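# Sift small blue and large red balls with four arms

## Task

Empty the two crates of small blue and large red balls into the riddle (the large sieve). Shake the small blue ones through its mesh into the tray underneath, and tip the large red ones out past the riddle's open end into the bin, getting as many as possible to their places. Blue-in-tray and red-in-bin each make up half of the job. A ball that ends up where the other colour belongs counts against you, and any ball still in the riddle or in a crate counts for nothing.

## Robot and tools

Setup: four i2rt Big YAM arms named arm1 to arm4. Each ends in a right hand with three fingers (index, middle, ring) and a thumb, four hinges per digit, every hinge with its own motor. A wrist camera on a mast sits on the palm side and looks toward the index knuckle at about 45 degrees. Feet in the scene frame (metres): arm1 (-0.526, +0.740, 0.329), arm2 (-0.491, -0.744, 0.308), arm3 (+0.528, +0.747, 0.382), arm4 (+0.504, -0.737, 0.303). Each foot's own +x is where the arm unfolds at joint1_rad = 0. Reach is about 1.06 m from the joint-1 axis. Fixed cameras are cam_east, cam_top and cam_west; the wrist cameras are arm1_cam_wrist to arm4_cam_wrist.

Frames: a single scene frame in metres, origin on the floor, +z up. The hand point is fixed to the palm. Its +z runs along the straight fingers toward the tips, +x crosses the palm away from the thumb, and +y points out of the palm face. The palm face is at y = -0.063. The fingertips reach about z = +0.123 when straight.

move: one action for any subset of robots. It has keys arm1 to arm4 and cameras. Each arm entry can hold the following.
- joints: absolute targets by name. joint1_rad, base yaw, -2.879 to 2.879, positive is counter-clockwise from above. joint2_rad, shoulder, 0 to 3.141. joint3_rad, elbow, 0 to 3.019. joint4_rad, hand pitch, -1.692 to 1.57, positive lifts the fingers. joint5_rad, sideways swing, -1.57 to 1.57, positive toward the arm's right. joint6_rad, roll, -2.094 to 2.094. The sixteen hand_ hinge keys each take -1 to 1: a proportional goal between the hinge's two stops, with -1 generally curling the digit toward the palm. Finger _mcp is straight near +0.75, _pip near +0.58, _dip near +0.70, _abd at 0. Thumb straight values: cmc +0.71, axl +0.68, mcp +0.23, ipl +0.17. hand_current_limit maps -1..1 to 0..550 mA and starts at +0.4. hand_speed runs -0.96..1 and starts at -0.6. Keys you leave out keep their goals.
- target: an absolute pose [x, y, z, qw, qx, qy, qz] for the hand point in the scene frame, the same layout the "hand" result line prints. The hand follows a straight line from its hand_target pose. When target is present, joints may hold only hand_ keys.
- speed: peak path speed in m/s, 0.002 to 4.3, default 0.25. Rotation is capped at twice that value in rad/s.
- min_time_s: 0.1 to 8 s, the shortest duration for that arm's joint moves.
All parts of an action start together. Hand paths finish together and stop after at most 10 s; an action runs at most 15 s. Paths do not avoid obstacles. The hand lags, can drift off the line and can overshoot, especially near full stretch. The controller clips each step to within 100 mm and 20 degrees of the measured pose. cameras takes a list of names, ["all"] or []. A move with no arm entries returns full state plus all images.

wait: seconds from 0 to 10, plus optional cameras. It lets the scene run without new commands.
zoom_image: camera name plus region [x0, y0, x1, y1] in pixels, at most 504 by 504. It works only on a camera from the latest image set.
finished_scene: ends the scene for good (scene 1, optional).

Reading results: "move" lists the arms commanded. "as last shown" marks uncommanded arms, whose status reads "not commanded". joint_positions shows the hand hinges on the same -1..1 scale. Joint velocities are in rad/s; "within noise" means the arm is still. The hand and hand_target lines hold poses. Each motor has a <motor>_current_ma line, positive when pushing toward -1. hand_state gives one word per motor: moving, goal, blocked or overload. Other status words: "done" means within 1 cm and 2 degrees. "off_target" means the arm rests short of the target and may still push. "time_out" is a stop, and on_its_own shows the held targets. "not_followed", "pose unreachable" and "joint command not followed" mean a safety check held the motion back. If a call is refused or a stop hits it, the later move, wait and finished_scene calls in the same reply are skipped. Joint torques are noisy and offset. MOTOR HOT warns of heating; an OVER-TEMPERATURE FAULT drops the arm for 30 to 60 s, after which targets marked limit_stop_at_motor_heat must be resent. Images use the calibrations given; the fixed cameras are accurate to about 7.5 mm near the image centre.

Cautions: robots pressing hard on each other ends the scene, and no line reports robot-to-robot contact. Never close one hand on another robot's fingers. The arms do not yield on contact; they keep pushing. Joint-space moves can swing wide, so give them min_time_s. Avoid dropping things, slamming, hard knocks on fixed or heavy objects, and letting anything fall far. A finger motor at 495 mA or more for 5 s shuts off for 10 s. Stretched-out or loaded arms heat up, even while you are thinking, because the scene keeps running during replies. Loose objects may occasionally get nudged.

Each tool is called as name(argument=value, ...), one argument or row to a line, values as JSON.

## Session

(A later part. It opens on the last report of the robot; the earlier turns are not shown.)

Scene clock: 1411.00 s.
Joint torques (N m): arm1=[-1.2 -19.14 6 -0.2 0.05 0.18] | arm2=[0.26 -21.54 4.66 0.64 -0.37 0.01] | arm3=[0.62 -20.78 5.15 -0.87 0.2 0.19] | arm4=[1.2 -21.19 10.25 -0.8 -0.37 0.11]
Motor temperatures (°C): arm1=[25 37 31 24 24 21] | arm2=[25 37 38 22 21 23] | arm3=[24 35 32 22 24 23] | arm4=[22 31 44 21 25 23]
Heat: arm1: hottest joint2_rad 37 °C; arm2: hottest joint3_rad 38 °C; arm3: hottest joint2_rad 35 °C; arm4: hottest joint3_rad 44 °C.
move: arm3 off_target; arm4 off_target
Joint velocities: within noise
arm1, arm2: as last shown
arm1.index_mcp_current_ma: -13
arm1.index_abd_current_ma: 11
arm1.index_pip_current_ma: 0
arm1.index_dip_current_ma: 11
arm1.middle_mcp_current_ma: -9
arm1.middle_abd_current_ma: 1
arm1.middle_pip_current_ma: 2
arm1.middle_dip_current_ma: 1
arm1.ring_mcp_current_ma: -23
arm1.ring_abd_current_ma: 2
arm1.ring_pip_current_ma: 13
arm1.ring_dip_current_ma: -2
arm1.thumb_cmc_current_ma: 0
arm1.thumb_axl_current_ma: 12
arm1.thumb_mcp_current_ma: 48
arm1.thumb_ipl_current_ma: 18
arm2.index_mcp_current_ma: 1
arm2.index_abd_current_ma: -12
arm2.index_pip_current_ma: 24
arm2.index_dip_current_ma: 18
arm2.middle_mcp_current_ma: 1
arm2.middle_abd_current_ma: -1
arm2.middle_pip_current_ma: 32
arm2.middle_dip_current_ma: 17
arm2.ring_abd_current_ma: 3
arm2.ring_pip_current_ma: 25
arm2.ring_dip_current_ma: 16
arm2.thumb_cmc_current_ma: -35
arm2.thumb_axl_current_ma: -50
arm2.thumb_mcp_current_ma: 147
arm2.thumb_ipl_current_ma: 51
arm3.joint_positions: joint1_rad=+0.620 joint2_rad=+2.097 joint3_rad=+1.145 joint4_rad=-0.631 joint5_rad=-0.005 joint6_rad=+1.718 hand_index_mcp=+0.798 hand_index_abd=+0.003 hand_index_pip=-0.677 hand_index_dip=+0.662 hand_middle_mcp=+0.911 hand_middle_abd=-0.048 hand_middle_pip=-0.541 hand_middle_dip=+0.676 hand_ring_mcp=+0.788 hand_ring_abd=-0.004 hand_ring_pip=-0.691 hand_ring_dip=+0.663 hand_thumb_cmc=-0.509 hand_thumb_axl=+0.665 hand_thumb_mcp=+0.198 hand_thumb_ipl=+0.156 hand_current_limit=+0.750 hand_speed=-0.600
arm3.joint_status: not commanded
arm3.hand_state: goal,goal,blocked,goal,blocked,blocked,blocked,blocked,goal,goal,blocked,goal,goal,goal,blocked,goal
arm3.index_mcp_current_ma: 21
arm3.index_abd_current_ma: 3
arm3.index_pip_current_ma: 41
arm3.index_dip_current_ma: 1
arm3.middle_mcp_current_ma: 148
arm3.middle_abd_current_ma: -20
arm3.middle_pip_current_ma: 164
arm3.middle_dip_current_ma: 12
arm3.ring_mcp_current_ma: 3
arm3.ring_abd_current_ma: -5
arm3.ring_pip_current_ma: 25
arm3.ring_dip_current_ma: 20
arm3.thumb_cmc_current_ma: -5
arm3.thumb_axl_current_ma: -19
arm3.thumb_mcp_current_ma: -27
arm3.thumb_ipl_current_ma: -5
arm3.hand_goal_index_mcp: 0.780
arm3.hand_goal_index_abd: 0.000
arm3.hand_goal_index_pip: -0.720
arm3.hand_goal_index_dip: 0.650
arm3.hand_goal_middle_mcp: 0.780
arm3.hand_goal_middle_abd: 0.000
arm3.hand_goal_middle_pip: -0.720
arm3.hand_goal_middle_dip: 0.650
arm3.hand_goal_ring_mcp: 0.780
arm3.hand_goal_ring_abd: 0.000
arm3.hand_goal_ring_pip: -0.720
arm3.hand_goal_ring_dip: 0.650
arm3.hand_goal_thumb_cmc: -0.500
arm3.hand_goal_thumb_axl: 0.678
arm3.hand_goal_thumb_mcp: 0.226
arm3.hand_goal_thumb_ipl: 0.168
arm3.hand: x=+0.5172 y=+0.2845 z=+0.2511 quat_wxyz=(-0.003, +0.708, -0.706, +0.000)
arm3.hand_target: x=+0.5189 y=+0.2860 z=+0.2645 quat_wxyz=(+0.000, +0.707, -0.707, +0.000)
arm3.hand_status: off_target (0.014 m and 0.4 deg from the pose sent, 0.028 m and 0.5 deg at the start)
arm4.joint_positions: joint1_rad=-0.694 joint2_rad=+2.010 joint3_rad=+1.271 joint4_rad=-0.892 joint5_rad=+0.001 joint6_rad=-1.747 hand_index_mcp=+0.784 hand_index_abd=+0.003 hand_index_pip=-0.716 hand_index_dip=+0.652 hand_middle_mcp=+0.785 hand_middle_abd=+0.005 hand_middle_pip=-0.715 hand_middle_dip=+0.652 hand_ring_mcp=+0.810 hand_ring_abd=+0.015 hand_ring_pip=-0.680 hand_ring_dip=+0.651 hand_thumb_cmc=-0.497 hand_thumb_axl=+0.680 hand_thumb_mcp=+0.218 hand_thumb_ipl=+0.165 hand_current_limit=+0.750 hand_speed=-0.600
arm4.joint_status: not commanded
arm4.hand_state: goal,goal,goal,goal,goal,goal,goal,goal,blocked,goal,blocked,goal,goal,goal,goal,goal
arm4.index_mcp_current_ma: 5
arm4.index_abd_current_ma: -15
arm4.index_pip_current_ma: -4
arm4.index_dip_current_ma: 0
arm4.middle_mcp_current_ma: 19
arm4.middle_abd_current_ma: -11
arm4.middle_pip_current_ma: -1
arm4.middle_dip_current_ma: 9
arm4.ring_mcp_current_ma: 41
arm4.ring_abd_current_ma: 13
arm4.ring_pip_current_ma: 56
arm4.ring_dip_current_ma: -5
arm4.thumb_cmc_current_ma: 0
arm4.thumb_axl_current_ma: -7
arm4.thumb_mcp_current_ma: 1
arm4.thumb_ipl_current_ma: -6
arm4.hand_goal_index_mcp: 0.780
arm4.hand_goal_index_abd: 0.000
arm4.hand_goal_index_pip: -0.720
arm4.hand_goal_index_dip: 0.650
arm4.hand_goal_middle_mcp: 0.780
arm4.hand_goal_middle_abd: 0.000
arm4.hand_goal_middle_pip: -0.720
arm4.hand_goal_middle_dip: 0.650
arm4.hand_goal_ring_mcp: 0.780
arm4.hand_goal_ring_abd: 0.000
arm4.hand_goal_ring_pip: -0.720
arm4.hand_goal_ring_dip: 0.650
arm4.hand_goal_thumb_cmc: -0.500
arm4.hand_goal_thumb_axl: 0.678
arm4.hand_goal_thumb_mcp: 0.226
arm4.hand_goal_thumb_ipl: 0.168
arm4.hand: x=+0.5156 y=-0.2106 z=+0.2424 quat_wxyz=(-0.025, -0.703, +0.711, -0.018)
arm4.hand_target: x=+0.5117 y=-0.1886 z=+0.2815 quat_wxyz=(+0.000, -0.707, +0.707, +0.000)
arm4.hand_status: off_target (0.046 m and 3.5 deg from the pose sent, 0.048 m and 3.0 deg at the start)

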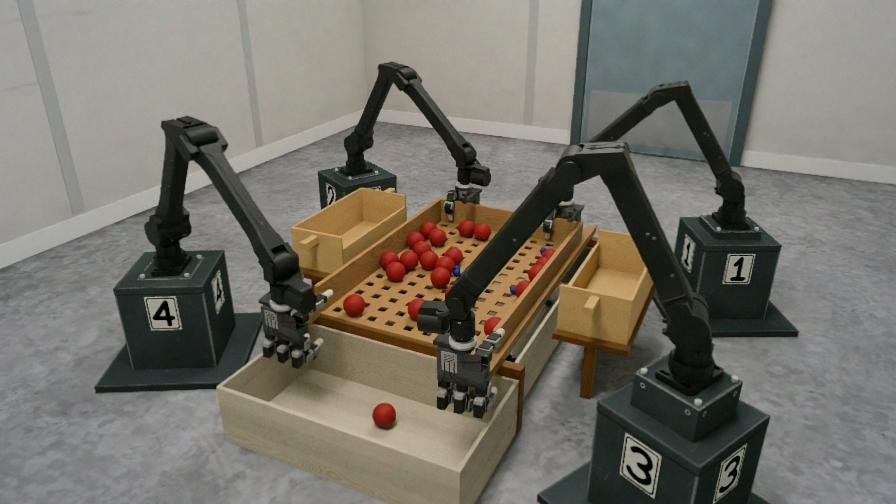

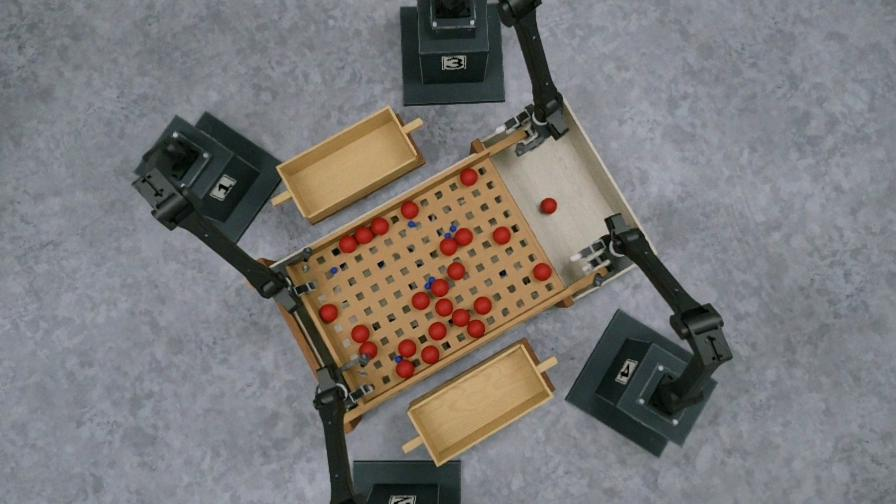

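move(
  cameras=["arm3_cam_wrist","arm4_cam_wrist"],
)

Scene clock: 1413.33 s.
Joint torques (N m): arm1=[-1.2 -19.08 6.04 -0.21 0.07 0.17] | arm2=[0.21 -21.71 4.7 0.58 -0.35 0.03] | arm3=[0.67 -20.72 5.19 -0.85 0.2 0.18] | arm4=[2.02 -20.89 10.22 -0.96 -0.37 0.06]
Motor temperatures (°C): arm1=[25 37 31 24 24 21] | arm2=[25 37 38 22 21 23] | arm3=[24 35 32 22 24 23] | arm4=[22 31 44 21 25 23]
Heat: arm1: hottest joint2_rad 37 °C; arm2: hottest joint3_rad 38 °C; arm3: hottest joint2_rad 35 °C; arm4: hottest joint3_rad 44 °C.
Joint velocities: within noise
arm1.joint_positions: joint1_rad=-0.265 joint2_rad=+2.154 joint3_rad=+1.377 joint4_rad=-0.792 joint5_rad=-0.004 joint6_rad=-1.394 hand_index_mcp=+0.771 hand_index_abd=-0.012 hand_index_pip=-0.650 hand_index_dip=+0.664 hand_middle_mcp=+0.782 hand_middle_abd=+0.017 hand_middle_pip=-0.644 hand_middle_dip=+0.661 hand_ring_mcp=+0.784 hand_ring_abd=-0.003 hand_ring_pip=-0.654 hand_ring_dip=+0.664 hand_thumb_cmc=-0.561 hand_thumb_axl=+0.717 hand_thumb_mcp=-0.371 hand_thumb_ipl=-0.457 hand_current_limit=+0.750 hand_speed=-0.600
arm1.joint_status: not commanded
arm1.hand_state: goal,goal,blocked,goal,goal,goal,blocked,goal,goal,goal,blocked,goal,goal,blocked,blocked,blocked
arm1.index_mcp_current_ma: -14
arm1.index_abd_current_ma: 4
arm1.index_pip_current_ma: -13
arm1.index_dip_current_ma: -3
arm1.middle_mcp_current_ma: -12
arm1.middle_abd_current_ma: -2
arm1.middle_pip_current_ma: 7
arm1.middle_dip_current_ma: -1
arm1.ring_mcp_current_ma: 2
arm1.ring_abd_current_ma: -7
arm1.ring_pip_current_ma: 5
arm1.ring_dip_current_ma: -11
arm1.thumb_cmc_current_ma: 6
arm1.thumb_axl_current_ma: -6
arm1.thumb_mcp_current_ma: 45
arm1.thumb_ipl_current_ma: 2
arm1.hand_goal_index_mcp: 0.780
arm1.hand_goal_index_abd: 0.000
arm1.hand_goal_index_pip: -0.680
arm1.hand_goal_index_dip: 0.650
arm1.hand_goal_middle_mcp: 0.780
arm1.hand_goal_middle_abd: 0.000
arm1.hand_goal_middle_pip: -0.680
arm1.hand_goal_middle_dip: 0.650
arm1.hand_goal_ring_mcp: 0.780
arm1.hand_goal_ring_abd: 0.000
arm1.hand_goal_ring_pip: -0.680
arm1.hand_goal_ring_dip: 0.650
arm1.hand_goal_thumb_cmc: -0.570
arm1.hand_goal_thumb_axl: 0.678
arm1.hand_goal_thumb_mcp: -0.450
arm1.hand_goal_thumb_ipl: -0.480
arm1.hand: x=-0.3270 y=+0.1709 z=+0.2249 quat_wxyz=(+0.004, +0.698, +0.716, +0.002) (m; scene frame)
arm1.hand_target: x=-0.3341 y=+0.1720 z=+0.2250 quat_wxyz=(+0.000, +0.707, +0.707, +0.000) (m; scene frame)
arm1.hand_status: not commanded
arm2.joint_positions: joint1_rad=+0.383 joint2_rad=+2.071 joint3_rad=+1.328 joint4_rad=-0.834 joint5_rad=+0.010 joint6_rad=+1.437 hand_index_mcp=+0.783 hand_index_abd=-0.011 hand_index_pip=-0.663 hand_index_dip=+0.658 hand_middle_mcp=+0.783 hand_middle_abd=+0.009 hand_middle_pip=-0.660 hand_middle_dip=+0.658 hand_ring_mcp=+0.787 hand_ring_abd=+0.009 hand_ring_pip=-0.663 hand_ring_dip=+0.659 hand_thumb_cmc=-0.600 hand_thumb_axl=+0.644 hand_thumb_mcp=-0.364 hand_thumb_ipl=-0.450 hand_current_limit=+0.750 hand_speed=-0.600
arm2.joint_status: not commanded
arm2.hand_state: goal,goal,goal,goal,goal,goal,goal,goal,goal,goal,goal,goal,blocked,blocked,blocked,blocked
arm2.index_mcp_current_ma: 3
arm2.index_abd_current_ma: -12
arm2.index_pip_current_ma: 18
arm2.index_dip_current_ma: 15
arm2.middle_mcp_current_ma: 4
arm2.middle_abd_current_ma: 1
arm2.middle_pip_current_ma: 42
arm2.middle_dip_current_ma: 15
arm2.ring_mcp_current_ma: 8
arm2.ring_abd_current_ma: 4
arm2.ring_pip_current_ma: 24
arm2.ring_dip_current_ma: 13
arm2.thumb_cmc_current_ma: -36
arm2.thumb_axl_current_ma: -47
arm2.thumb_mcp_current_ma: 155
arm2.thumb_ipl_current_ma: 51
arm2.hand_goal_index_mcp: 0.780
arm2.hand_goal_index_abd: 0.000
arm2.hand_goal_index_pip: -0.680
arm2.hand_goal_index_dip: 0.650
arm2.hand_goal_middle_mcp: 0.780
arm2.hand_goal_middle_abd: 0.000
arm2.hand_goal_middle_pip: -0.680
arm2.hand_goal_middle_dip: 0.650
arm2.hand_goal_ring_mcp: 0.780
arm2.hand_goal_ring_abd: 0.000
arm2.hand_goal_ring_pip: -0.680
arm2.hand_goal_ring_dip: 0.650
arm2.hand_goal_thumb_cmc: -0.570
arm2.hand_goal_thumb_axl: 0.678
arm2.hand_goal_thumb_mcp: -0.450
arm2.hand_goal_thumb_ipl: -0.480
arm2.hand: x=-0.3330 y=-0.2286 z=+0.2322 quat_wxyz=(+0.007, +0.706, +0.708, +0.000) (m; scene frame)
arm2.hand_target: x=-0.3339 y=-0.2310 z=+0.2350 quat_wxyz=(+0.000, +0.707, +0.707, +0.000) (m; scene frame)
arm2.hand_status: not commanded
arm3.joint_positions: joint1_rad=+0.620 joint2_rad=+2.097 joint3_rad=+1.145 joint4_rad=-0.631 joint5_rad=-0.005 joint6_rad=+1.718 hand_index_mcp=+0.798 hand_index_abd=+0.003 hand_index_pip=-0.677 hand_index_dip=+0.662 hand_middle_mcp=+0.911 hand_middle_abd=-0.048 hand_middle_pip=-0.541 hand_middle_dip=+0.676 hand_ring_mcp=+0.788 hand_ring_abd=-0.004 hand_ring_pip=-0.691 hand_ring_dip=+0.663 hand_thumb_cmc=-0.509 hand_thumb_axl=+0.665 hand_thumb_mcp=+0.198 hand_thumb_ipl=+0.156 hand_current_limit=+0.750 hand_speed=-0.600
arm3.joint_status: not commanded
arm3.hand_state: goal,goal,blocked,goal,blocked,blocked,blocked,blocked,goal,goal,blocked,goal,goal,goal,blocked,goal
arm3.index_mcp_current_ma: 15
arm3.index_abd_current_ma: 1
arm3.index_pip_current_ma: 40
arm3.index_dip_current_ma: 1
arm3.middle_mcp_current_ma: 143
arm3.middle_abd_current_ma: -21
arm3.middle_pip_current_ma: 164
arm3.middle_dip_current_ma: 18
arm3.ring_mcp_current_ma: 0
arm3.ring_abd_current_ma: -9
arm3.ring_pip_current_ma: 22
arm3.ring_dip_current_ma: 19
arm3.thumb_cmc_current_ma: 0
arm3.thumb_axl_current_ma: -20
arm3.thumb_mcp_current_ma: -21
arm3.thumb_ipl_current_ma: -11
arm3.hand_goal_index_mcp: 0.780
arm3.hand_goal_index_abd: 0.000
arm3.hand_goal_index_pip: -0.720
arm3.hand_goal_index_dip: 0.650
arm3.hand_goal_middle_mcp: 0.780
arm3.hand_goal_middle_abd: 0.000
arm3.hand_goal_middle_pip: -0.720
arm3.hand_goal_middle_dip: 0.650
arm3.hand_goal_ring_mcp: 0.780
arm3.hand_goal_ring_abd: 0.000
arm3.hand_goal_ring_pip: -0.720
arm3.hand_goal_ring_dip: 0.650
arm3.hand_goal_thumb_cmc: -0.500
arm3.hand_goal_thumb_axl: 0.678
arm3.hand_goal_thumb_mcp: 0.226
arm3.hand_goal_thumb_ipl: 0.168
arm3.hand: x=+0.5172 y=+0.2845 z=+0.2511 quat_wxyz=(-0.003, +0.708, -0.706, +0.000) (m; scene frame)
arm3.hand_target: x=+0.5189 y=+0.2860 z=+0.2645 quat_wxyz=(+0.000, +0.707, -0.707, +0.000) (m; scene frame)
arm3.hand_status: off_target (0.014 m and 0.4 deg from the pose sent, 0.028 m and 0.5 deg at the start)
arm4.joint_positions: joint1_rad=-0.694 joint2_rad=+2.010 joint3_rad=+1.271 joint4_rad=-0.892 joint5_rad=+0.001 joint6_rad=-1.747 hand_index_mcp=+0.784 hand_index_abd=+0.003 hand_index_pip=-0.716 hand_index_dip=+0.652 hand_middle_mcp=+0.785 hand_middle_abd=+0.005 hand_middle_pip=-0.715 hand_middle_dip=+0.652 hand_ring_mcp=+0.810 hand_ring_abd=+0.015 hand_ring_pip=-0.680 hand_ring_dip=+0.651 hand_thumb_cmc=-0.497 hand_thumb_axl=+0.680 hand_thumb_mcp=+0.218 hand_thumb_ipl=+0.165 hand_current_limit=+0.750 hand_speed=-0.600
arm4.joint_status: not commanded
arm4.hand_state: goal,goal,goal,goal,goal,goal,goal,goal,blocked,goal,blocked,goal,goal,goal,goal,goal
arm4.index_mcp_current_ma: -3
arm4.index_abd_current_ma: 12
arm4.index_pip_current_ma: -3
arm4.index_dip_current_ma: -5
arm4.middle_mcp_current_ma: 4
arm4.middle_abd_current_ma: -5
arm4.middle_pip_current_ma: -7
arm4.middle_dip_current_ma: -3
arm4.ring_mcp_current_ma: 37
arm4.ring_abd_current_ma: 15
arm4.ring_pip_current_ma: 55
arm4.ring_dip_current_ma: 3
arm4.thumb_cmc_current_ma: 7
arm4.thumb_axl_current_ma: -16
arm4.thumb_mcp_current_ma: -4
arm4.thumb_ipl_current_ma: -2
arm4.hand_goal_index_mcp: 0.780
arm4.hand_goal_index_abd: 0.000
arm4.hand_goal_index_pip: -0.720
arm4.hand_goal_index_dip: 0.650
arm4.hand_goal_middle_mcp: 0.780
arm4.hand_goal_middle_abd: 0.000
arm4.hand_goal_middle_pip: -0.720
arm4.hand_goal_middle_dip: 0.650
arm4.hand_goal_ring_mcp: 0.780
arm4.hand_goal_ring_abd: 0.000
arm4.hand_goal_ring_pip: -0.720
arm4.hand_goal_ring_dip: 0.650
arm4.hand_goal_thumb_cmc: -0.500
arm4.hand_goal_thumb_axl: 0.678
arm4.hand_goal_thumb_mcp: 0.226
arm4.hand_goal_thumb_ipl: 0.168
arm4.hand: x=+0.5156 y=-0.2106 z=+0.2424 quat_wxyz=(-0.025, -0.703, +0.711, -0.018) (m; scene frame)
arm4.hand_target: x=+0.5117 y=-0.1886 z=+0.2815 quat_wxyz=(+0.000, -0.707, +0.707, +0.000) (m; scene frame)
arm4.hand_status: off_target (0.046 m and 3.5 deg from the pose sent, 0.048 m and 3.0 deg at the start)
pictures: arm3_cam_wrist, arm4_cam_wrist
camera_calibration:
arm3_cam_wrist: T_world_to_cam=[[-0.6042, 0.79669, -0.0152, 0.12856], [0.56124, 0.43902, 0.70162, -0.63486], [0.56565, 0.41539, -0.71239, -0.1054]] pos_world=[0.4936, 0.22008, 0.3723]
arm4_cam_wrist: T_world_to_cam=[[-0.62622, 0.77486, -0.08623, 0.54744], [0.51198, 0.49212, 0.70405, -0.37761], [0.58798, 0.39675, -0.70489, 0.07141]] pos_world=[0.49416, -0.26669, 0.3634]

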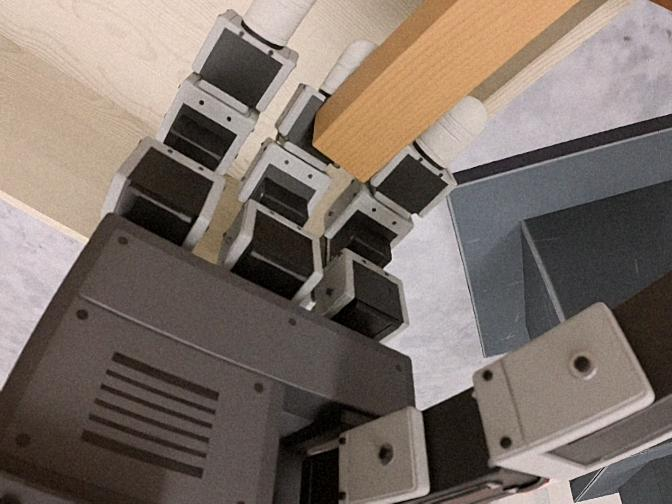

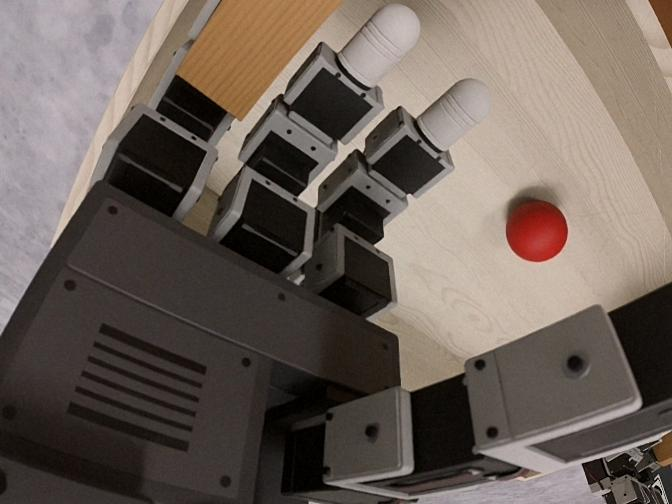

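move(
  arm3={"target":[0.517,0.280,0.250,0,0.7071,-0.7071,0],"speed":0.08},
  arm4={"target":[0.513,-0.206,0.265,0,-0.7071,0.7071,0],"speed":0.08},
)

move(
  arm3={"target":[0.517,0.281,0.300,0,0.7071,-0.7071,0],"speed":0.08},
  arm4={"target":[0.513,-0.206,0.315,0,-0.7071,0.7071,0],"speed":0.08},
  cameras=["cam_east","arm3_cam_wrist","arm4_cam_wrist"],
)

zoom_image(
  camera="cam_east",
  region=[220, 240, 560, 440],
)

Scene clock: 1433.20 s.
Joint torques (N m): arm1=[-1.14 -19.02 6 -0.21 0.06 0.18] | arm2=[0.32 -21.6 4.66 0.65 -0.35 0.03] | arm3=[0.09 -17.38 6.69 -0.06 0.2 0.14] | arm4=[0.5 -20.42 6.83 0.44 -0.34 -0.02]
Motor temperatures (°C): arm1=[25 38 31 24 24 21] | arm2=[24 38 38 22 21 23] | arm3=[24 35 32 22 24 23] | arm4=[22 32 44 22 25 23]
Heat: arm1: hottest joint2_rad 38 °C; arm2: hottest joint2_rad 38 °C; arm3: hottest joint2_rad 35 °C; arm4: hottest joint3_rad 44 °C.
move: arm3 done; arm4 off_target
Joint velocities: within noise
arm1, arm2: as last shown
arm1.index_mcp_current_ma: -9
arm1.index_abd_current_ma: -9
arm1.index_pip_current_ma: -10
arm1.index_dip_current_ma: 8
arm1.middle_mcp_current_ma: -19
arm1.middle_abd_current_ma: -3
arm1.middle_pip_current_ma: 3
arm1.middle_dip_current_ma: -12
arm1.ring_mcp_current_ma: 6
arm1.ring_abd_current_ma: 5
arm1.ring_dip_current_ma: -7
arm1.thumb_cmc_current_ma: 17
arm1.thumb_axl_current_ma: 1
arm1.thumb_mcp_current_ma: 38
arm1.thumb_ipl_current_ma: 13
arm2.index_mcp_current_ma: 1
arm2.index_abd_current_ma: -11
arm2.index_pip_current_ma: 15
arm2.index_dip_current_ma: 16
arm2.middle_mcp_current_ma: -3
arm2.middle_abd_current_ma: -4
arm2.middle_pip_current_ma: 28
arm2.middle_dip_current_ma: 18
arm2.ring_mcp_current_ma: 1
arm2.ring_pip_current_ma: 28
arm2.ring_dip_current_ma: 19
arm2.thumb_cmc_current_ma: -39
arm2.thumb_axl_current_ma: -44
arm2.thumb_mcp_current_ma: 151
arm2.thumb_ipl_current_ma: 57
arm3.joint_positions: joint1_rad=+0.620 joint2_rad=+2.098 joint3_rad=+1.145 joint4_rad=-0.631 joint5_rad=-0.005 joint6_rad=+1.718 hand_index_mcp=+0.798 hand_index_abd=+0.003 hand_index_pip=-0.677 hand_index_dip=+0.662 hand_middle_mcp=+0.911 hand_middle_abd=-0.048 hand_middle_pip=-0.542 hand_middle_dip=+0.676 hand_ring_mcp=+0.788 hand_ring_abd=-0.004 hand_ring_pip=-0.691 hand_ring_dip=+0.663 hand_thumb_cmc=-0.509 hand_thumb_axl=+0.665 hand_thumb_mcp=+0.198 hand_thumb_ipl=+0.156 hand_current_limit=+0.750 hand_speed=-0.600
arm3.joint_status: not commanded
arm3.hand_state: goal,goal,blocked,goal,blocked,blocked,blocked,blocked,goal,goal,blocked,goal,goal,goal,blocked,goal
arm3.index_mcp_current_ma: 19
arm3.index_abd_current_ma: -3
arm3.index_pip_current_ma: 44
arm3.index_dip_current_ma: -1
arm3.middle_mcp_current_ma: 146
arm3.middle_abd_current_ma: -22
arm3.middle_pip_current_ma: 161
arm3.middle_dip_current_ma: 12
arm3.ring_mcp_current_ma: 5
arm3.ring_abd_current_ma: -5
arm3.ring_pip_current_ma: 23
arm3.ring_dip_current_ma: 9
arm3.thumb_cmc_current_ma: -3
arm3.thumb_axl_current_ma: -20
arm3.thumb_mcp_current_ma: -20
arm3.thumb_ipl_current_ma: -9
arm3.hand_goal_index_mcp: 0.780
arm3.hand_goal_index_abd: 0.000
arm3.hand_goal_index_pip: -0.720
arm3.hand_goal_index_dip: 0.650
arm3.hand_goal_middle_mcp: 0.780
arm3.hand_goal_middle_abd: 0.000
arm3.hand_goal_middle_pip: -0.720
arm3.hand_goal_middle_dip: 0.650
arm3.hand_goal_ring_mcp: 0.780
arm3.hand_goal_ring_abd: 0.000
arm3.hand_goal_ring_pip: -0.720
arm3.hand_goal_ring_dip: 0.650
arm3.hand_goal_thumb_cmc: -0.500
arm3.hand_goal_thumb_axl: 0.678
arm3.hand_goal_thumb_mcp: 0.226
arm3.hand_goal_thumb_ipl: 0.168
arm3.hand: x=+0.5171 y=+0.2847 z=+0.2508 quat_wxyz=(-0.003, +0.708, -0.706, -0.001)
arm3.hand_target: x=+0.5170 y=+0.2800 z=+0.2501 quat_wxyz=(+0.000, +0.707, -0.707, +0.000)
arm3.hand_status: done (0.005 m and 0.4 deg from the pose sent, 0.005 m and 0.4 deg at the start)
arm4.joint_positions: joint1_rad=-0.694 joint2_rad=+1.993 joint3_rad=+1.245 joint4_rad=-0.860 joint5_rad=+0.001 joint6_rad=-1.747 hand_index_mcp=+0.784 hand_index_abd=+0.003 hand_index_pip=-0.716 hand_index_dip=+0.652 hand_middle_mcp=+0.785 hand_middle_abd=+0.005 hand_middle_pip=-0.715 hand_middle_dip=+0.652 hand_ring_mcp=+0.809 hand_ring_abd=+0.014 hand_ring_pip=-0.681 hand_ring_dip=+0.651 hand_thumb_cmc=-0.497 hand_thumb_axl=+0.680 hand_thumb_mcp=+0.218 hand_thumb_ipl=+0.165 hand_current_limit=+0.750 hand_speed=-0.600
arm4.joint_status: not commanded
arm4.hand_state: goal,goal,goal,goal,goal,goal,goal,goal,blocked,goal,blocked,goal,goal,goal,goal,goal
arm4.index_mcp_current_ma: -21
arm4.index_abd_current_ma: 0
arm4.index_pip_current_ma: 15
arm4.index_dip_current_ma: 2
arm4.middle_mcp_current_ma: 8
arm4.middle_abd_current_ma: 2
arm4.middle_pip_current_ma: 1
arm4.middle_dip_current_ma: -13
arm4.ring_mcp_current_ma: 32
arm4.ring_abd_current_ma: 6
arm4.ring_pip_current_ma: 50
arm4.ring_dip_current_ma: 2
arm4.thumb_cmc_current_ma: -5
arm4.thumb_axl_current_ma: -14
arm4.thumb_mcp_current_ma: -8
arm4.thumb_ipl_current_ma: 1
arm4.hand_goal_index_mcp: 0.780
arm4.hand_goal_index_abd: 0.000
arm4.hand_goal_index_pip: -0.720
arm4.hand_goal_index_dip: 0.650
arm4.hand_goal_middle_mcp: 0.780
arm4.hand_goal_middle_abd: 0.000
arm4.hand_goal_middle_pip: -0.720
arm4.hand_goal_middle_dip: 0.650
arm4.hand_goal_ring_mcp: 0.780
arm4.hand_goal_ring_abd: 0.000
arm4.hand_goal_ring_pip: -0.720
arm4.hand_goal_ring_dip: 0.650
arm4.hand_goal_thumb_cmc: -0.500
arm4.hand_goal_thumb_axl: 0.678
arm4.hand_goal_thumb_mcp: 0.226
arm4.hand_goal_thumb_ipl: 0.168
arm4.hand: x=+0.5152 y=-0.2129 z=+0.2435 quat_wxyz=(-0.015, -0.703, +0.711, -0.012)
arm4.hand_target: x=+0.5130 y=-0.2061 z=+0.2647 quat_wxyz=(+0.000, -0.707, +0.707, +0.000)
arm4.hand_status: off_target (0.023 m and 2.3 deg from the pose sent, 0.023 m and 3.5 deg at the start)
pictures: none

Scene clock: 1434.47 s.
Joint torques (N m): arm1=[-1.08 -19.02 6.12 -0.25 0.05 0.16] | arm2=[0.32 -21.48 5.07 0.61 -0.18 0.01] | arm3=[-0.15 -20.19 7.12 -0.95 0.57 0.14] | arm4=[0.21 -25.41 9.06 -2.4 -0.49 -0.06]
Motor temperatures (°C): arm1=[25 38 31 24 24 21] | arm2=[24 38 38 22 21 23] | arm3=[24 36 32 22 24 23] | arm4=[22 32 44 22 25 23]
Heat: arm1: hottest joint2_rad 38 °C; arm2: hottest joint2_rad 38 °C; arm3: hottest joint2_rad 36 °C; arm4: hottest joint3_rad 44 °C.
move: arm3 off_target; arm4 off_target
Joint velocities: within noise
arm1, arm2: as last shown
arm1.joint_positions: joint1_rad=-0.265 joint2_rad=+2.154 joint3_rad=+1.376 joint4_rad=-0.792 joint5_rad=-0.004 joint6_rad=-1.392 hand_index_mcp=+0.771 hand_index_abd=-0.012 hand_index_pip=-0.650 hand_index_dip=+0.664 hand_middle_mcp=+0.782 hand_middle_abd=+0.017 hand_middle_pip=-0.644 hand_middle_dip=+0.661 hand_ring_mcp=+0.784 hand_ring_abd=-0.002 hand_ring_pip=-0.654 hand_ring_dip=+0.664 hand_thumb_cmc=-0.561 hand_thumb_axl=+0.716 hand_thumb_mcp=-0.375 hand_thumb_ipl=-0.457 hand_current_limit=+0.750 hand_speed=-0.600
arm1.index_mcp_current_ma: -12
arm1.index_abd_current_ma: 0
arm1.index_pip_current_ma: -12
arm1.index_dip_current_ma: 4
arm1.middle_mcp_current_ma: 0
arm1.middle_abd_current_ma: 4
arm1.middle_pip_current_ma: -3
arm1.middle_dip_current_ma: 7
arm1.ring_mcp_current_ma: -8
arm1.ring_abd_current_ma: 9
arm1.ring_pip_current_ma: 3
arm1.ring_dip_current_ma: -8
arm1.thumb_cmc_current_ma: 27
arm1.thumb_axl_current_ma: -1
arm1.thumb_mcp_current_ma: 36
arm1.thumb_ipl_current_ma: 4
arm1.hand: x=-0.3272 y=+0.1715 z=+0.2244 quat_wxyz=(+0.004, +0.699, +0.715, +0.002)
arm1.hand_target: x=-0.3341 y=+0.1720 z=+0.2249 quat_wxyz=(+0.000, +0.707, +0.707, +0.000)
arm2.joint_positions: joint1_rad=+0.383 joint2_rad=+2.071 joint3_rad=+1.323 joint4_rad=-0.834 joint5_rad=+0.005 joint6_rad=+1.437 hand_index_mcp=+0.783 hand_index_abd=-0.011 hand_index_pip=-0.663 hand_index_dip=+0.658 hand_middle_mcp=+0.783 hand_middle_abd=+0.009 hand_middle_pip=-0.660 hand_middle_dip=+0.658 hand_ring_mcp=+0.787 hand_ring_abd=+0.009 hand_ring_pip=-0.663 hand_ring_dip=+0.659 hand_thumb_cmc=-0.598 hand_thumb_axl=+0.645 hand_thumb_mcp=-0.372 hand_thumb_ipl=-0.450 hand_current_limit=+0.750 hand_speed=-0.600
arm2.index_mcp_current_ma: -2
arm2.index_abd_current_ma: -14
arm2.index_pip_current_ma: 23
arm2.index_dip_current_ma: 19
arm2.middle_mcp_current_ma: 1
arm2.middle_abd_current_ma: -3
arm2.middle_pip_current_ma: 37
arm2.middle_dip_current_ma: 22
arm2.ring_mcp_current_ma: 9
arm2.ring_abd_current_ma: 2
arm2.ring_pip_current_ma: 24
arm2.ring_dip_current_ma: 20
arm2.thumb_cmc_current_ma: -32
arm2.thumb_axl_current_ma: -45
arm2.thumb_mcp_current_ma: 135
arm2.thumb_ipl_current_ma: 55
arm2.hand: x=-0.3341 y=-0.2308 z=+0.2305 quat_wxyz=(+0.006, +0.706, +0.708, -0.003)
arm2.hand_target: x=-0.3340 y=-0.2310 z=+0.2350 quat_wxyz=(+0.000, +0.707, +0.707, +0.000)
arm3.joint_positions: joint1_rad=+0.624 joint2_rad=+2.029 joint3_rad=+1.145 joint4_rad=-0.713 joint5_rad=-0.016 joint6_rad=+1.718 hand_index_mcp=+0.796 hand_index_abd=+0.003 hand_index_pip=-0.679 hand_index_dip=+0.662 hand_middle_mcp=+1.000 hand_middle_abd=-0.054 hand_middle_pip=-0.406 hand_middle_dip=+0.801 hand_ring_mcp=+0.788 hand_ring_abd=-0.004 hand_ring_pip=-0.691 hand_ring_dip=+0.663 hand_thumb_cmc=-0.509 hand_thumb_axl=+0.665 hand_thumb_mcp=+0.198 hand_thumb_ipl=+0.156 hand_current_limit=+0.750 hand_speed=-0.600
arm3.joint_status: not commanded
arm3.hand_state: goal,goal,blocked,goal,blocked,blocked,blocked,blocked,goal,goal,blocked,goal,goal,goal,blocked,goal
arm3.index_mcp_current_ma: 11
arm3.index_abd_current_ma: 0
arm3.index_pip_current_ma: 40
arm3.index_dip_current_ma: 3
arm3.middle_mcp_current_ma: 244
arm3.middle_abd_current_ma: -29
arm3.middle_pip_current_ma: 318
arm3.middle_dip_current_ma: 145
arm3.ring_mcp_current_ma: 2
arm3.ring_abd_current_ma: -9
arm3.ring_pip_current_ma: 24
arm3.ring_dip_current_ma: 13
arm3.thumb_cmc_current_ma: -9
arm3.thumb_axl_current_ma: -19
arm3.thumb_mcp_current_ma: -24
arm3.thumb_ipl_current_ma: -12
arm3.hand_goal_index_mcp: 0.780
arm3.hand_goal_index_abd: 0.000
arm3.hand_goal_index_pip: -0.720
arm3.hand_goal_index_dip: 0.650
arm3.hand_goal_middle_mcp: 0.780
arm3.hand_goal_middle_abd: 0.000
arm3.hand_goal_middle_pip: -0.720
arm3.hand_goal_middle_dip: 0.650
arm3.hand_goal_ring_mcp: 0.780
arm3.hand_goal_ring_abd: 0.000
arm3.hand_goal_ring_pip: -0.720
arm3.hand_goal_ring_dip: 0.650
arm3.hand_goal_thumb_cmc: -0.500
arm3.hand_goal_thumb_axl: 0.678
arm3.hand_goal_thumb_mcp: 0.226
arm3.hand_goal_thumb_ipl: 0.168
arm3.hand: x=+0.5204 y=+0.2883 z=+0.2830 quat_wxyz=(-0.011, +0.710, -0.704, -0.003)
arm3.hand_target: x=+0.5170 y=+0.2811 z=+0.2997 quat_wxyz=(+0.000, +0.707, -0.707, +0.000)
arm3.hand_status: off_target (0.019 m and 1.4 deg from the pose sent, 0.049 m and 0.4 deg at the start)
arm4.joint_positions: joint1_rad=-0.694 joint2_rad=+1.983 joint3_rad=+1.245 joint4_rad=-0.893 joint5_rad=+0.005 joint6_rad=-1.745 hand_index_mcp=+0.784 hand_index_abd=+0.003 hand_index_pip=-0.716 hand_index_dip=+0.652 hand_middle_mcp=+0.784 hand_middle_abd=+0.005 hand_middle_pip=-0.715 hand_middle_dip=+0.652 hand_ring_mcp=+0.849 hand_ring_abd=+0.021 hand_ring_pip=-0.609 hand_ring_dip=+0.649 hand_thumb_cmc=-0.497 hand_thumb_axl=+0.680 hand_thumb_mcp=+0.218 hand_thumb_ipl=+0.165 hand_current_limit=+0.750 hand_speed=-0.600
arm4.joint_status: not commanded
arm4.hand_state: goal,goal,goal,goal,goal,goal,goal,goal,blocked,blocked,blocked,goal,goal,goal,goal,goal
arm4.index_mcp_current_ma: 1
arm4.index_abd_current_ma: -4
arm4.index_pip_current_ma: 4
arm4.index_dip_current_ma: -1
arm4.middle_mcp_current_ma: 3
arm4.middle_abd_current_ma: -2
arm4.middle_pip_current_ma: 13
arm4.middle_dip_current_ma: -8
arm4.ring_mcp_current_ma: 133
arm4.ring_abd_current_ma: 19
arm4.ring_pip_current_ma: 238
arm4.ring_dip_current_ma: 5
arm4.thumb_cmc_current_ma: 3
arm4.thumb_axl_current_ma: -21
arm4.thumb_mcp_current_ma: -1
arm4.thumb_ipl_current_ma: -8
arm4.hand_goal_index_mcp: 0.780
arm4.hand_goal_index_abd: 0.000
arm4.hand_goal_index_pip: -0.720
arm4.hand_goal_index_dip: 0.650
arm4.hand_goal_middle_mcp: 0.780
arm4.hand_goal_middle_abd: 0.000
arm4.hand_goal_middle_pip: -0.720
arm4.hand_goal_middle_dip: 0.650
arm4.hand_goal_ring_mcp: 0.780
arm4.hand_goal_ring_abd: 0.000
arm4.hand_goal_ring_pip: -0.720
arm4.hand_goal_ring_dip: 0.650
arm4.hand_goal_thumb_cmc: -0.500
arm4.hand_goal_thumb_axl: 0.678
arm4.hand_goal_thumb_mcp: 0.226
arm4.hand_goal_thumb_ipl: 0.168
arm4.hand: x=+0.5145 y=-0.2189 z=+0.2482 quat_wxyz=(-0.024, -0.702, +0.711, -0.019)
arm4.hand_target: x=+0.5122 y=-0.2071 z=+0.3104 quat_wxyz=(+0.000, -0.707, +0.707, +0.001)
arm4.hand_status: off_target (0.068 m and 3.6 deg from the pose sent, 0.072 m and 2.3 deg at the start)
pictures: arm3_cam_wrist, arm4_cam_wrist, cam_east
arm3_cam_wrist: T_world_to_cam=[[-0.60733, 0.79441, -0.0082, 0.12833], [0.55348, 0.4305, 0.71297, -0.65738], [0.56992, 0.42847, -0.70115, -0.09531]] pos_world=[0.49611, 0.22189, 0.40291]
arm4_cam_wrist: T_world_to_cam=[[-0.6246, 0.77582, -0.08937, 0.55379], [0.51016, 0.49199, 0.70547, -0.37651], [0.59128, 0.39504, -0.70309, 0.07695]] pos_world=[0.49248, -0.2748, 0.36921]

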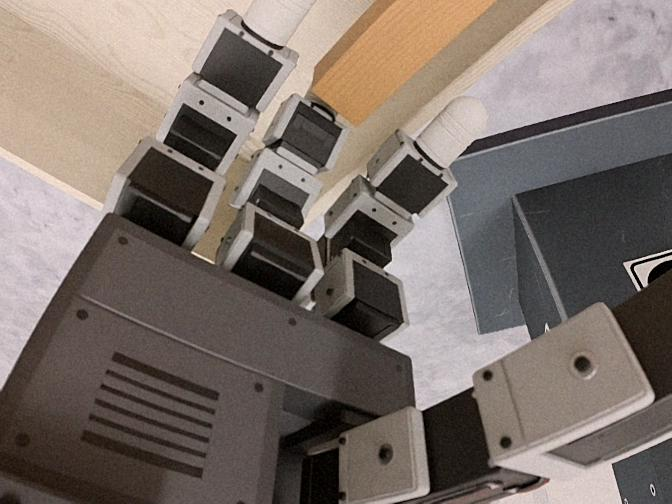

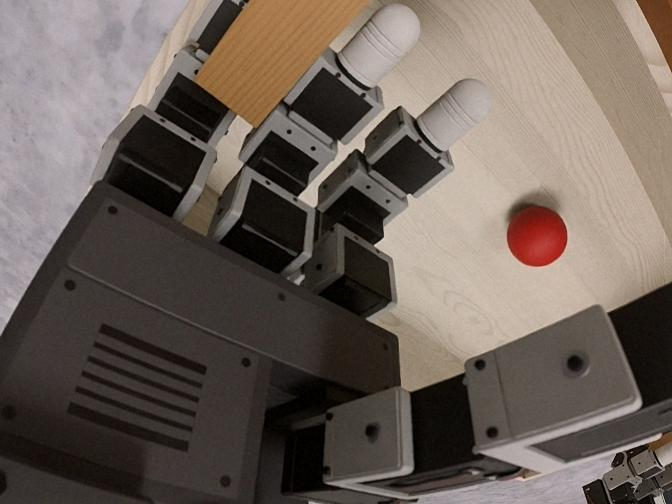

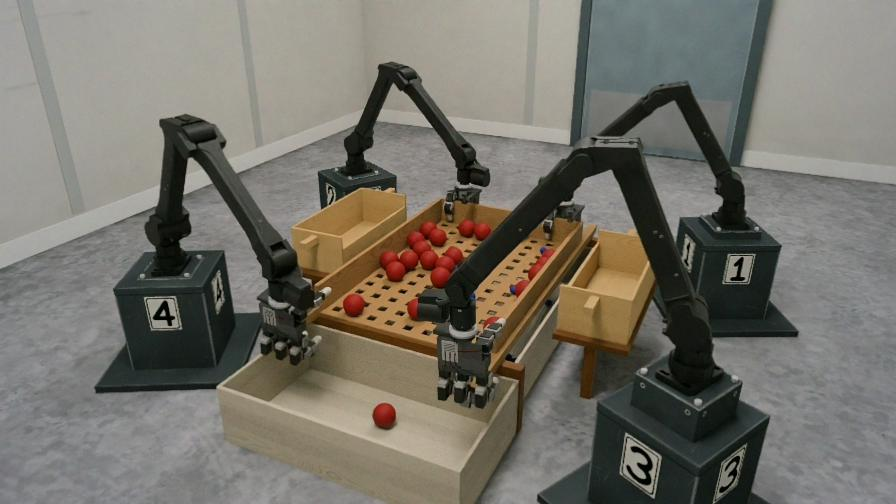

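Scaled by 1.482.

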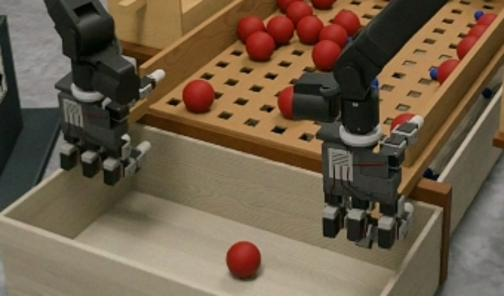

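move(
  arm3={"target":[0.517,0.281,0.215,0,0.7071,-0.7071,0],"speed":0.15},
  arm4={"target":[0.513,-0.195,0.225,0,-0.7071,0.7071,0],"speed":0.15},
)

move(
  arm3={"target":[0.517,0.260,0.215,0,0.7071,-0.7071,0],"speed":0.1},
  arm4={"target":[0.513,-0.190,0.235,0,-0.7071,0.7071,0],"speed":0.1},
  cameras=["arm3_cam_wrist","arm4_cam_wrist"],
)

Scene clock: 1495.43 s.
Joint torques (N m): arm1=[-1.14 -18.96 6.12 -0.23 0.05 0.16] | arm2=[0.32 -21.71 5.03 0.66 -0.18 0.02] | arm3=[-0.21 -17.03 6.56 0.23 0.1 0.14] | arm4=[1.32 -17.08 8.55 0.91 -0.36 0.03]
Motor temperatures (°C): arm1=[25 38 31 24 24 20] | arm2=[24 38 37 22 21 23] | arm3=[24 40 34 22 24 23] | arm4=[22 33 42 22 26 23]
Heat: arm1: hottest joint2_rad 38 °C; arm2: hottest joint2_rad 38 °C; arm3: hottest joint2_rad 40 °C; arm4: hottest joint3_rad 42 °C.
move: arm3 done; arm4 off_target
Joint velocities: within noise
arm1, arm2: as last shown
arm1.index_mcp_current_ma: 9
arm1.index_abd_current_ma: 25
arm1.index_pip_current_ma: 0
arm1.index_dip_current_ma: -5
arm1.middle_mcp_current_ma: 1
arm1.middle_abd_current_ma: -12
arm1.middle_pip_current_ma: 1
arm1.middle_dip_current_ma: -1
arm1.ring_mcp_current_ma: -9
arm1.ring_abd_current_ma: 2
arm1.ring_pip_current_ma: -4
arm1.ring_dip_current_ma: -3
arm1.thumb_cmc_current_ma: 17
arm1.thumb_axl_current_ma: 3
arm1.thumb_mcp_current_ma: 45
arm1.thumb_ipl_current_ma: 0
arm2.index_mcp_current_ma: 6
arm2.index_abd_current_ma: -9
arm2.index_pip_current_ma: 17
arm2.index_dip_current_ma: 16
arm2.middle_mcp_current_ma: 2
arm2.middle_abd_current_ma: 4
arm2.middle_dip_current_ma: 17
arm2.ring_mcp_current_ma: 1
arm2.ring_abd_current_ma: 7
arm2.ring_pip_current_ma: 20
arm2.ring_dip_current_ma: 12
arm2.thumb_cmc_current_ma: -35
arm2.thumb_axl_current_ma: -48
arm2.thumb_mcp_current_ma: 134
arm2.thumb_ipl_current_ma: 56
arm3.joint_positions: joint1_rad=+0.624 joint2_rad=+2.165 joint3_rad=+1.145 joint4_rad=-0.568 joint5_rad=-0.002 joint6_rad=+1.719 hand_index_mcp=+0.768 hand_index_abd=-0.013 hand_index_pip=-0.743 hand_index_dip=+0.655 hand_middle_mcp=+0.791 hand_middle_abd=-0.007 hand_middle_pip=-0.684 hand_middle_dip=+0.670 hand_ring_mcp=+0.788 hand_ring_abd=-0.004 hand_ring_pip=-0.691 hand_ring_dip=+0.663 hand_thumb_cmc=-0.507 hand_thumb_axl=+0.665 hand_thumb_mcp=+0.198 hand_thumb_ipl=+0.156 hand_current_limit=+0.750 hand_speed=-0.600
arm3.joint_status: not commanded
arm3.hand_state: goal,goal,blocked,goal,goal,goal,blocked,blocked,goal,goal,blocked,goal,goal,goal,blocked,goal
arm3.index_mcp_current_ma: -16
arm3.index_abd_current_ma: -8
arm3.index_pip_current_ma: -24
arm3.index_dip_current_ma: -10
arm3.middle_mcp_current_ma: 15
arm3.middle_abd_current_ma: 0
arm3.middle_pip_current_ma: 25
arm3.middle_dip_current_ma: 13
arm3.ring_mcp_current_ma: 4
arm3.ring_abd_current_ma: -5
arm3.ring_pip_current_ma: 18
arm3.ring_dip_current_ma: 15
arm3.thumb_cmc_current_ma: -2
arm3.thumb_axl_current_ma: -23
arm3.thumb_mcp_current_ma: -22
arm3.thumb_ipl_current_ma: -9
arm3.hand_goal_index_mcp: 0.780
arm3.hand_goal_index_abd: 0.000
arm3.hand_goal_index_pip: -0.720
arm3.hand_goal_index_dip: 0.650
arm3.hand_goal_middle_mcp: 0.780
arm3.hand_goal_middle_abd: 0.000
arm3.hand_goal_middle_pip: -0.720
arm3.hand_goal_middle_dip: 0.650
arm3.hand_goal_ring_mcp: 0.780
arm3.hand_goal_ring_abd: 0.000
arm3.hand_goal_ring_pip: -0.720
arm3.hand_goal_ring_dip: 0.650
arm3.hand_goal_thumb_cmc: -0.500
arm3.hand_goal_thumb_axl: 0.678
arm3.hand_goal_thumb_mcp: 0.226
arm3.hand_goal_thumb_ipl: 0.168
arm3.on_its_own: hand_middle_pip moved -0.279 toward your old target -0.720
arm3.hand: x=+0.5182 y=+0.2874 z=+0.2198 quat_wxyz=(-0.003, +0.710, -0.705, -0.003)
arm3.hand_target: x=+0.5171 y=+0.2812 z=+0.2150 quat_wxyz=(+0.000, +0.707, -0.707, +0.000)
arm3.hand_status: done (0.008 m and 0.6 deg from the pose sent, 0.068 m and 1.4 deg at the start)
arm4.joint_positions: joint1_rad=-0.694 joint2_rad=+2.041 joint3_rad=+1.241 joint4_rad=-0.803 joint5_rad=+0.002 joint6_rad=-1.746 hand_index_mcp=+0.784 hand_index_abd=+0.001 hand_index_pip=-0.716 hand_index_dip=+0.652 hand_middle_mcp=+0.784 hand_middle_abd=+0.005 hand_middle_pip=-0.715 hand_middle_dip=+0.652 hand_ring_mcp=+0.786 hand_ring_abd=+0.001 hand_ring_pip=-0.709 hand_ring_dip=+0.653 hand_thumb_cmc=-0.497 hand_thumb_axl=+0.680 hand_thumb_mcp=+0.218 hand_thumb_ipl=+0.165 hand_current_limit=+0.750 hand_speed=-0.600
arm4.joint_status: not commanded
arm4.hand_state: goal,goal,goal,goal,goal,goal,goal,goal,goal,goal,goal,goal,goal,goal,goal,goal
arm4.index_mcp_current_ma: -17
arm4.index_abd_current_ma: -7
arm4.index_pip_current_ma: 10
arm4.index_dip_current_ma: -9
arm4.middle_mcp_current_ma: 16
arm4.middle_abd_current_ma: -6
arm4.middle_pip_current_ma: -3
arm4.middle_dip_current_ma: -7
arm4.ring_mcp_current_ma: -13
arm4.ring_abd_current_ma: 17
arm4.ring_pip_current_ma: 15
arm4.ring_dip_current_ma: 14
arm4.thumb_cmc_current_ma: 3
arm4.thumb_axl_current_ma: -15
arm4.thumb_mcp_current_ma: -6
arm4.thumb_ipl_current_ma: -9
arm4.hand_goal_index_mcp: 0.780
arm4.hand_goal_index_abd: 0.000
arm4.hand_goal_index_pip: -0.720
arm4.hand_goal_index_dip: 0.650
arm4.hand_goal_middle_mcp: 0.780
arm4.hand_goal_middle_abd: 0.000
arm4.hand_goal_middle_pip: -0.720
arm4.hand_goal_middle_dip: 0.650
arm4.hand_goal_ring_mcp: 0.780
arm4.hand_goal_ring_abd: 0.000
arm4.hand_goal_ring_pip: -0.720
arm4.hand_goal_ring_dip: 0.650
arm4.hand_goal_thumb_cmc: -0.500
arm4.hand_goal_thumb_axl: 0.678
arm4.hand_goal_thumb_mcp: 0.226
arm4.hand_goal_thumb_ipl: 0.168
arm4.hand: x=+0.5155 y=-0.2109 z=+0.2180 quat_wxyz=(-0.014, -0.703, +0.711, -0.011)
arm4.hand_target: x=+0.5128 y=-0.1954 z=+0.2253 quat_wxyz=(+0.000, -0.707, +0.707, +0.000)
arm4.hand_status: off_target (0.018 m and 2.1 deg from the pose sent, 0.033 m and 3.6 deg at the start)
pictures: none

Scene clock: 1496.47 s.
Joint torques (N m): arm1=[-1.2 -18.9 6.12 -0.23 0.05 0.17] | arm2=[0.38 -21.71 5.01 0.61 -0.2 0.04] | arm3=[-0.73 -17.14 7.87 -0.55 0.1 0.08] | arm4=[0.97 -17.38 9.26 0.17 -0.39 0.1]
Motor temperatures (°C): arm1=[25 38 31 24 24 20] | arm2=[24 38 37 22 21 23] | arm3=[24 40 34 22 24 23] | arm4=[22 33 42 22 26 23]
Heat: arm1: hottest joint2_rad 38 °C; arm2: hottest joint2_rad 38 °C; arm3: hottest joint2_rad 40 °C; arm4: hottest joint3_rad 42 °C.
move: arm3 done; arm4 off_target
Joint velocities: within noise
arm1, arm2: as last shown
arm1.index_mcp_current_ma: -3
arm1.index_abd_current_ma: 16
arm1.index_pip_current_ma: -5
arm1.index_dip_current_ma: 0
arm1.middle_mcp_current_ma: 4
arm1.middle_abd_current_ma: -16
arm1.middle_pip_current_ma: 5
arm1.middle_dip_current_ma: -3
arm1.ring_mcp_current_ma: -18
arm1.ring_abd_current_ma: 19
arm1.ring_pip_current_ma: 1
arm1.ring_dip_current_ma: -10
arm1.thumb_cmc_current_ma: 1
arm1.thumb_axl_current_ma: 10
arm1.thumb_mcp_current_ma: 35
arm1.thumb_ipl_current_ma: 21
arm2.index_mcp_current_ma: -6
arm2.index_abd_current_ma: -6
arm2.index_pip_current_ma: 14
arm2.index_dip_current_ma: 24
arm2.middle_mcp_current_ma: 3
arm2.middle_abd_current_ma: 6
arm2.middle_pip_current_ma: 35
arm2.middle_dip_current_ma: 22
arm2.ring_mcp_current_ma: 6
arm2.ring_abd_current_ma: 5
arm2.ring_pip_current_ma: 30
arm2.ring_dip_current_ma: 14
arm2.thumb_cmc_current_ma: -33
arm2.thumb_axl_current_ma: -54
arm2.thumb_mcp_current_ma: 136
arm2.thumb_ipl_current_ma: 54
arm3.joint_positions: joint1_rad=+0.623 joint2_rad=+2.190 joint3_rad=+1.201 joint4_rad=-0.586 joint5_rad=-0.002 joint6_rad=+1.719 hand_index_mcp=+0.776 hand_index_abd=+0.004 hand_index_pip=-0.722 hand_index_dip=+0.655 hand_middle_mcp=+0.791 hand_middle_abd=-0.007 hand_middle_pip=-0.684 hand_middle_dip=+0.670 hand_ring_mcp=+0.788 hand_ring_abd=-0.004 hand_ring_pip=-0.691 hand_ring_dip=+0.663 hand_thumb_cmc=-0.509 hand_thumb_axl=+0.665 hand_thumb_mcp=+0.198 hand_thumb_ipl=+0.156 hand_current_limit=+0.750 hand_speed=-0.600
arm3.joint_status: not commanded
arm3.hand_state: goal,goal,goal,goal,goal,goal,blocked,blocked,goal,goal,blocked,goal,goal,goal,blocked,goal
arm3.index_mcp_current_ma: -4
arm3.index_abd_current_ma: 3
arm3.index_pip_current_ma: 3
arm3.index_dip_current_ma: -4
arm3.middle_mcp_current_ma: 18
arm3.middle_abd_current_ma: 4
arm3.middle_pip_current_ma: 26
arm3.middle_dip_current_ma: 13
arm3.ring_mcp_current_ma: 6
arm3.ring_abd_current_ma: -5
arm3.ring_pip_current_ma: 24
arm3.ring_dip_current_ma: 17
arm3.thumb_cmc_current_ma: -9
arm3.thumb_axl_current_ma: -18
arm3.thumb_mcp_current_ma: -20
arm3.thumb_ipl_current_ma: -8
arm3.hand_goal_index_mcp: 0.780
arm3.hand_goal_index_abd: 0.000
arm3.hand_goal_index_pip: -0.720
arm3.hand_goal_index_dip: 0.650
arm3.hand_goal_middle_mcp: 0.780
arm3.hand_goal_middle_abd: 0.000
arm3.hand_goal_middle_pip: -0.720
arm3.hand_goal_middle_dip: 0.650
arm3.hand_goal_ring_mcp: 0.780
arm3.hand_goal_ring_abd: 0.000
arm3.hand_goal_ring_pip: -0.720
arm3.hand_goal_ring_dip: 0.650
arm3.hand_goal_thumb_cmc: -0.500
arm3.hand_goal_thumb_axl: 0.678
arm3.hand_goal_thumb_mcp: 0.226
arm3.hand_goal_thumb_ipl: 0.168
arm3.on_its_own: hand_index_pip moved +0.021 to your old target -0.720
arm3.hand: x=+0.5207 y=+0.2677 z=+0.2189 quat_wxyz=(+0.001, +0.709, -0.705, +0.002)
arm3.hand_target: x=+0.5169 y=+0.2602 z=+0.2151 quat_wxyz=(+0.000, +0.707, -0.707, +0.000)
arm3.hand_status: done (0.009 m and 0.4 deg from the pose sent, 0.028 m and 0.6 deg at the start)
arm4.joint_positions: joint1_rad=-0.694 joint2_rad=+2.041 joint3_rad=+1.252 joint4_rad=-0.815 joint5_rad=+0.002 joint6_rad=-1.746 hand_index_mcp=+0.784 hand_index_abd=+0.001 hand_index_pip=-0.716 hand_index_dip=+0.652 hand_middle_mcp=+0.784 hand_middle_abd=+0.005 hand_middle_pip=-0.715 hand_middle_dip=+0.652 hand_ring_mcp=+0.786 hand_ring_abd=+0.001 hand_ring_pip=-0.709 hand_ring_dip=+0.653 hand_thumb_cmc=-0.497 hand_thumb_axl=+0.680 hand_thumb_mcp=+0.218 hand_thumb_ipl=+0.165 hand_current_limit=+0.750 hand_speed=-0.600
arm4.joint_status: not commanded
arm4.hand_state: goal,goal,goal,goal,goal,goal,goal,goal,goal,goal,goal,goal,goal,goal,goal,goal
arm4.index_mcp_current_ma: 6
arm4.index_abd_current_ma: -11
arm4.index_pip_current_ma: 3
arm4.index_dip_current_ma: 2
arm4.middle_mcp_current_ma: 0
arm4.middle_abd_current_ma: -11
arm4.middle_pip_current_ma: 17
arm4.middle_dip_current_ma: -5
arm4.ring_mcp_current_ma: 10
arm4.ring_abd_current_ma: 9
arm4.ring_pip_current_ma: 10
arm4.ring_dip_current_ma: 9
arm4.thumb_cmc_current_ma: -3
arm4.thumb_axl_current_ma: -13
arm4.thumb_mcp_current_ma: -8
arm4.thumb_ipl_current_ma: 2
arm4.hand_goal_index_mcp: 0.780
arm4.hand_goal_index_abd: 0.000
arm4.hand_goal_index_pip: -0.720
arm4.hand_goal_index_dip: 0.650
arm4.hand_goal_middle_mcp: 0.780
arm4.hand_goal_middle_abd: 0.000
arm4.hand_goal_middle_pip: -0.720
arm4.hand_goal_middle_dip: 0.650
arm4.hand_goal_ring_mcp: 0.780
arm4.hand_goal_ring_abd: 0.000
arm4.hand_goal_ring_pip: -0.720
arm4.hand_goal_ring_dip: 0.650
arm4.hand_goal_thumb_cmc: -0.500
arm4.hand_goal_thumb_axl: 0.678
arm4.hand_goal_thumb_mcp: 0.226
arm4.hand_goal_thumb_ipl: 0.168
arm4.hand: x=+0.5161 y=-0.2078 z=+0.2210 quat_wxyz=(-0.014, -0.703, +0.711, -0.011)
arm4.hand_target: x=+0.5128 y=-0.1904 z=+0.2354 quat_wxyz=(+0.000, -0.707, +0.707, +0.000)
arm4.hand_status: off_target (0.023 m and 2.1 deg from the pose sent, 0.027 m and 2.1 deg at the start)
arm3_cam_wrist: T_world_to_cam=[[-0.6064, 0.79488, -0.02095, 0.14651], [0.56151, 0.44672, 0.69653, -0.6079], [0.56301, 0.41062, -0.71722, -0.11975]] pos_world=[0.4976, 0.20428, 0.3406]
arm4_cam_wrist: T_world_to_cam=[[-0.62553, 0.77705, -0.06999, 0.54016], [0.5082, 0.47388, 0.71915, -0.36934], [0.59198, 0.41429, -0.69132, 0.05356]] pos_world=[0.49388, -0.2669, 0.34044]

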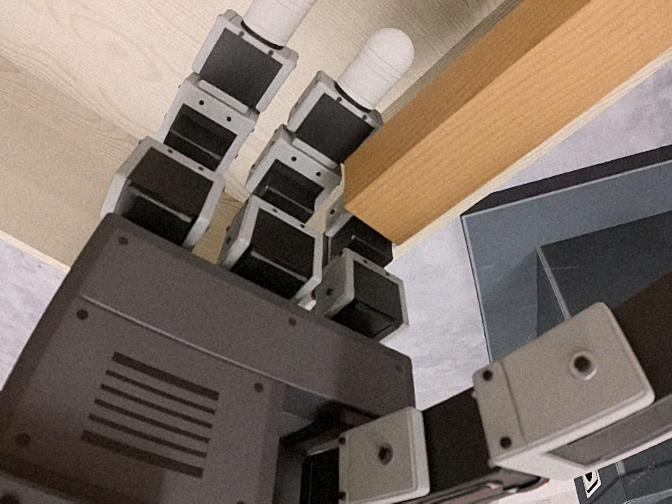

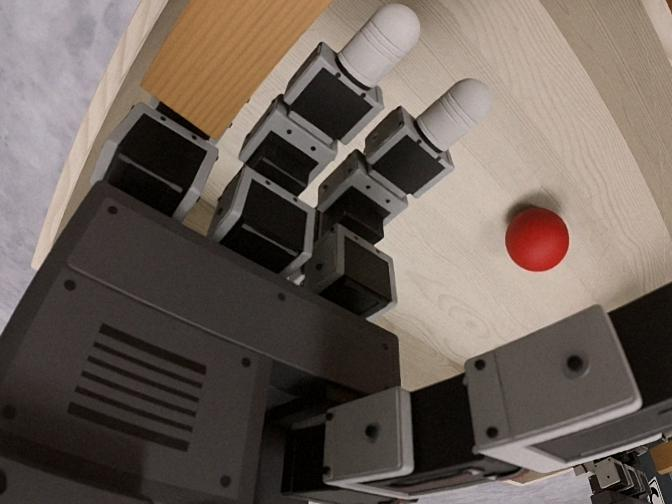

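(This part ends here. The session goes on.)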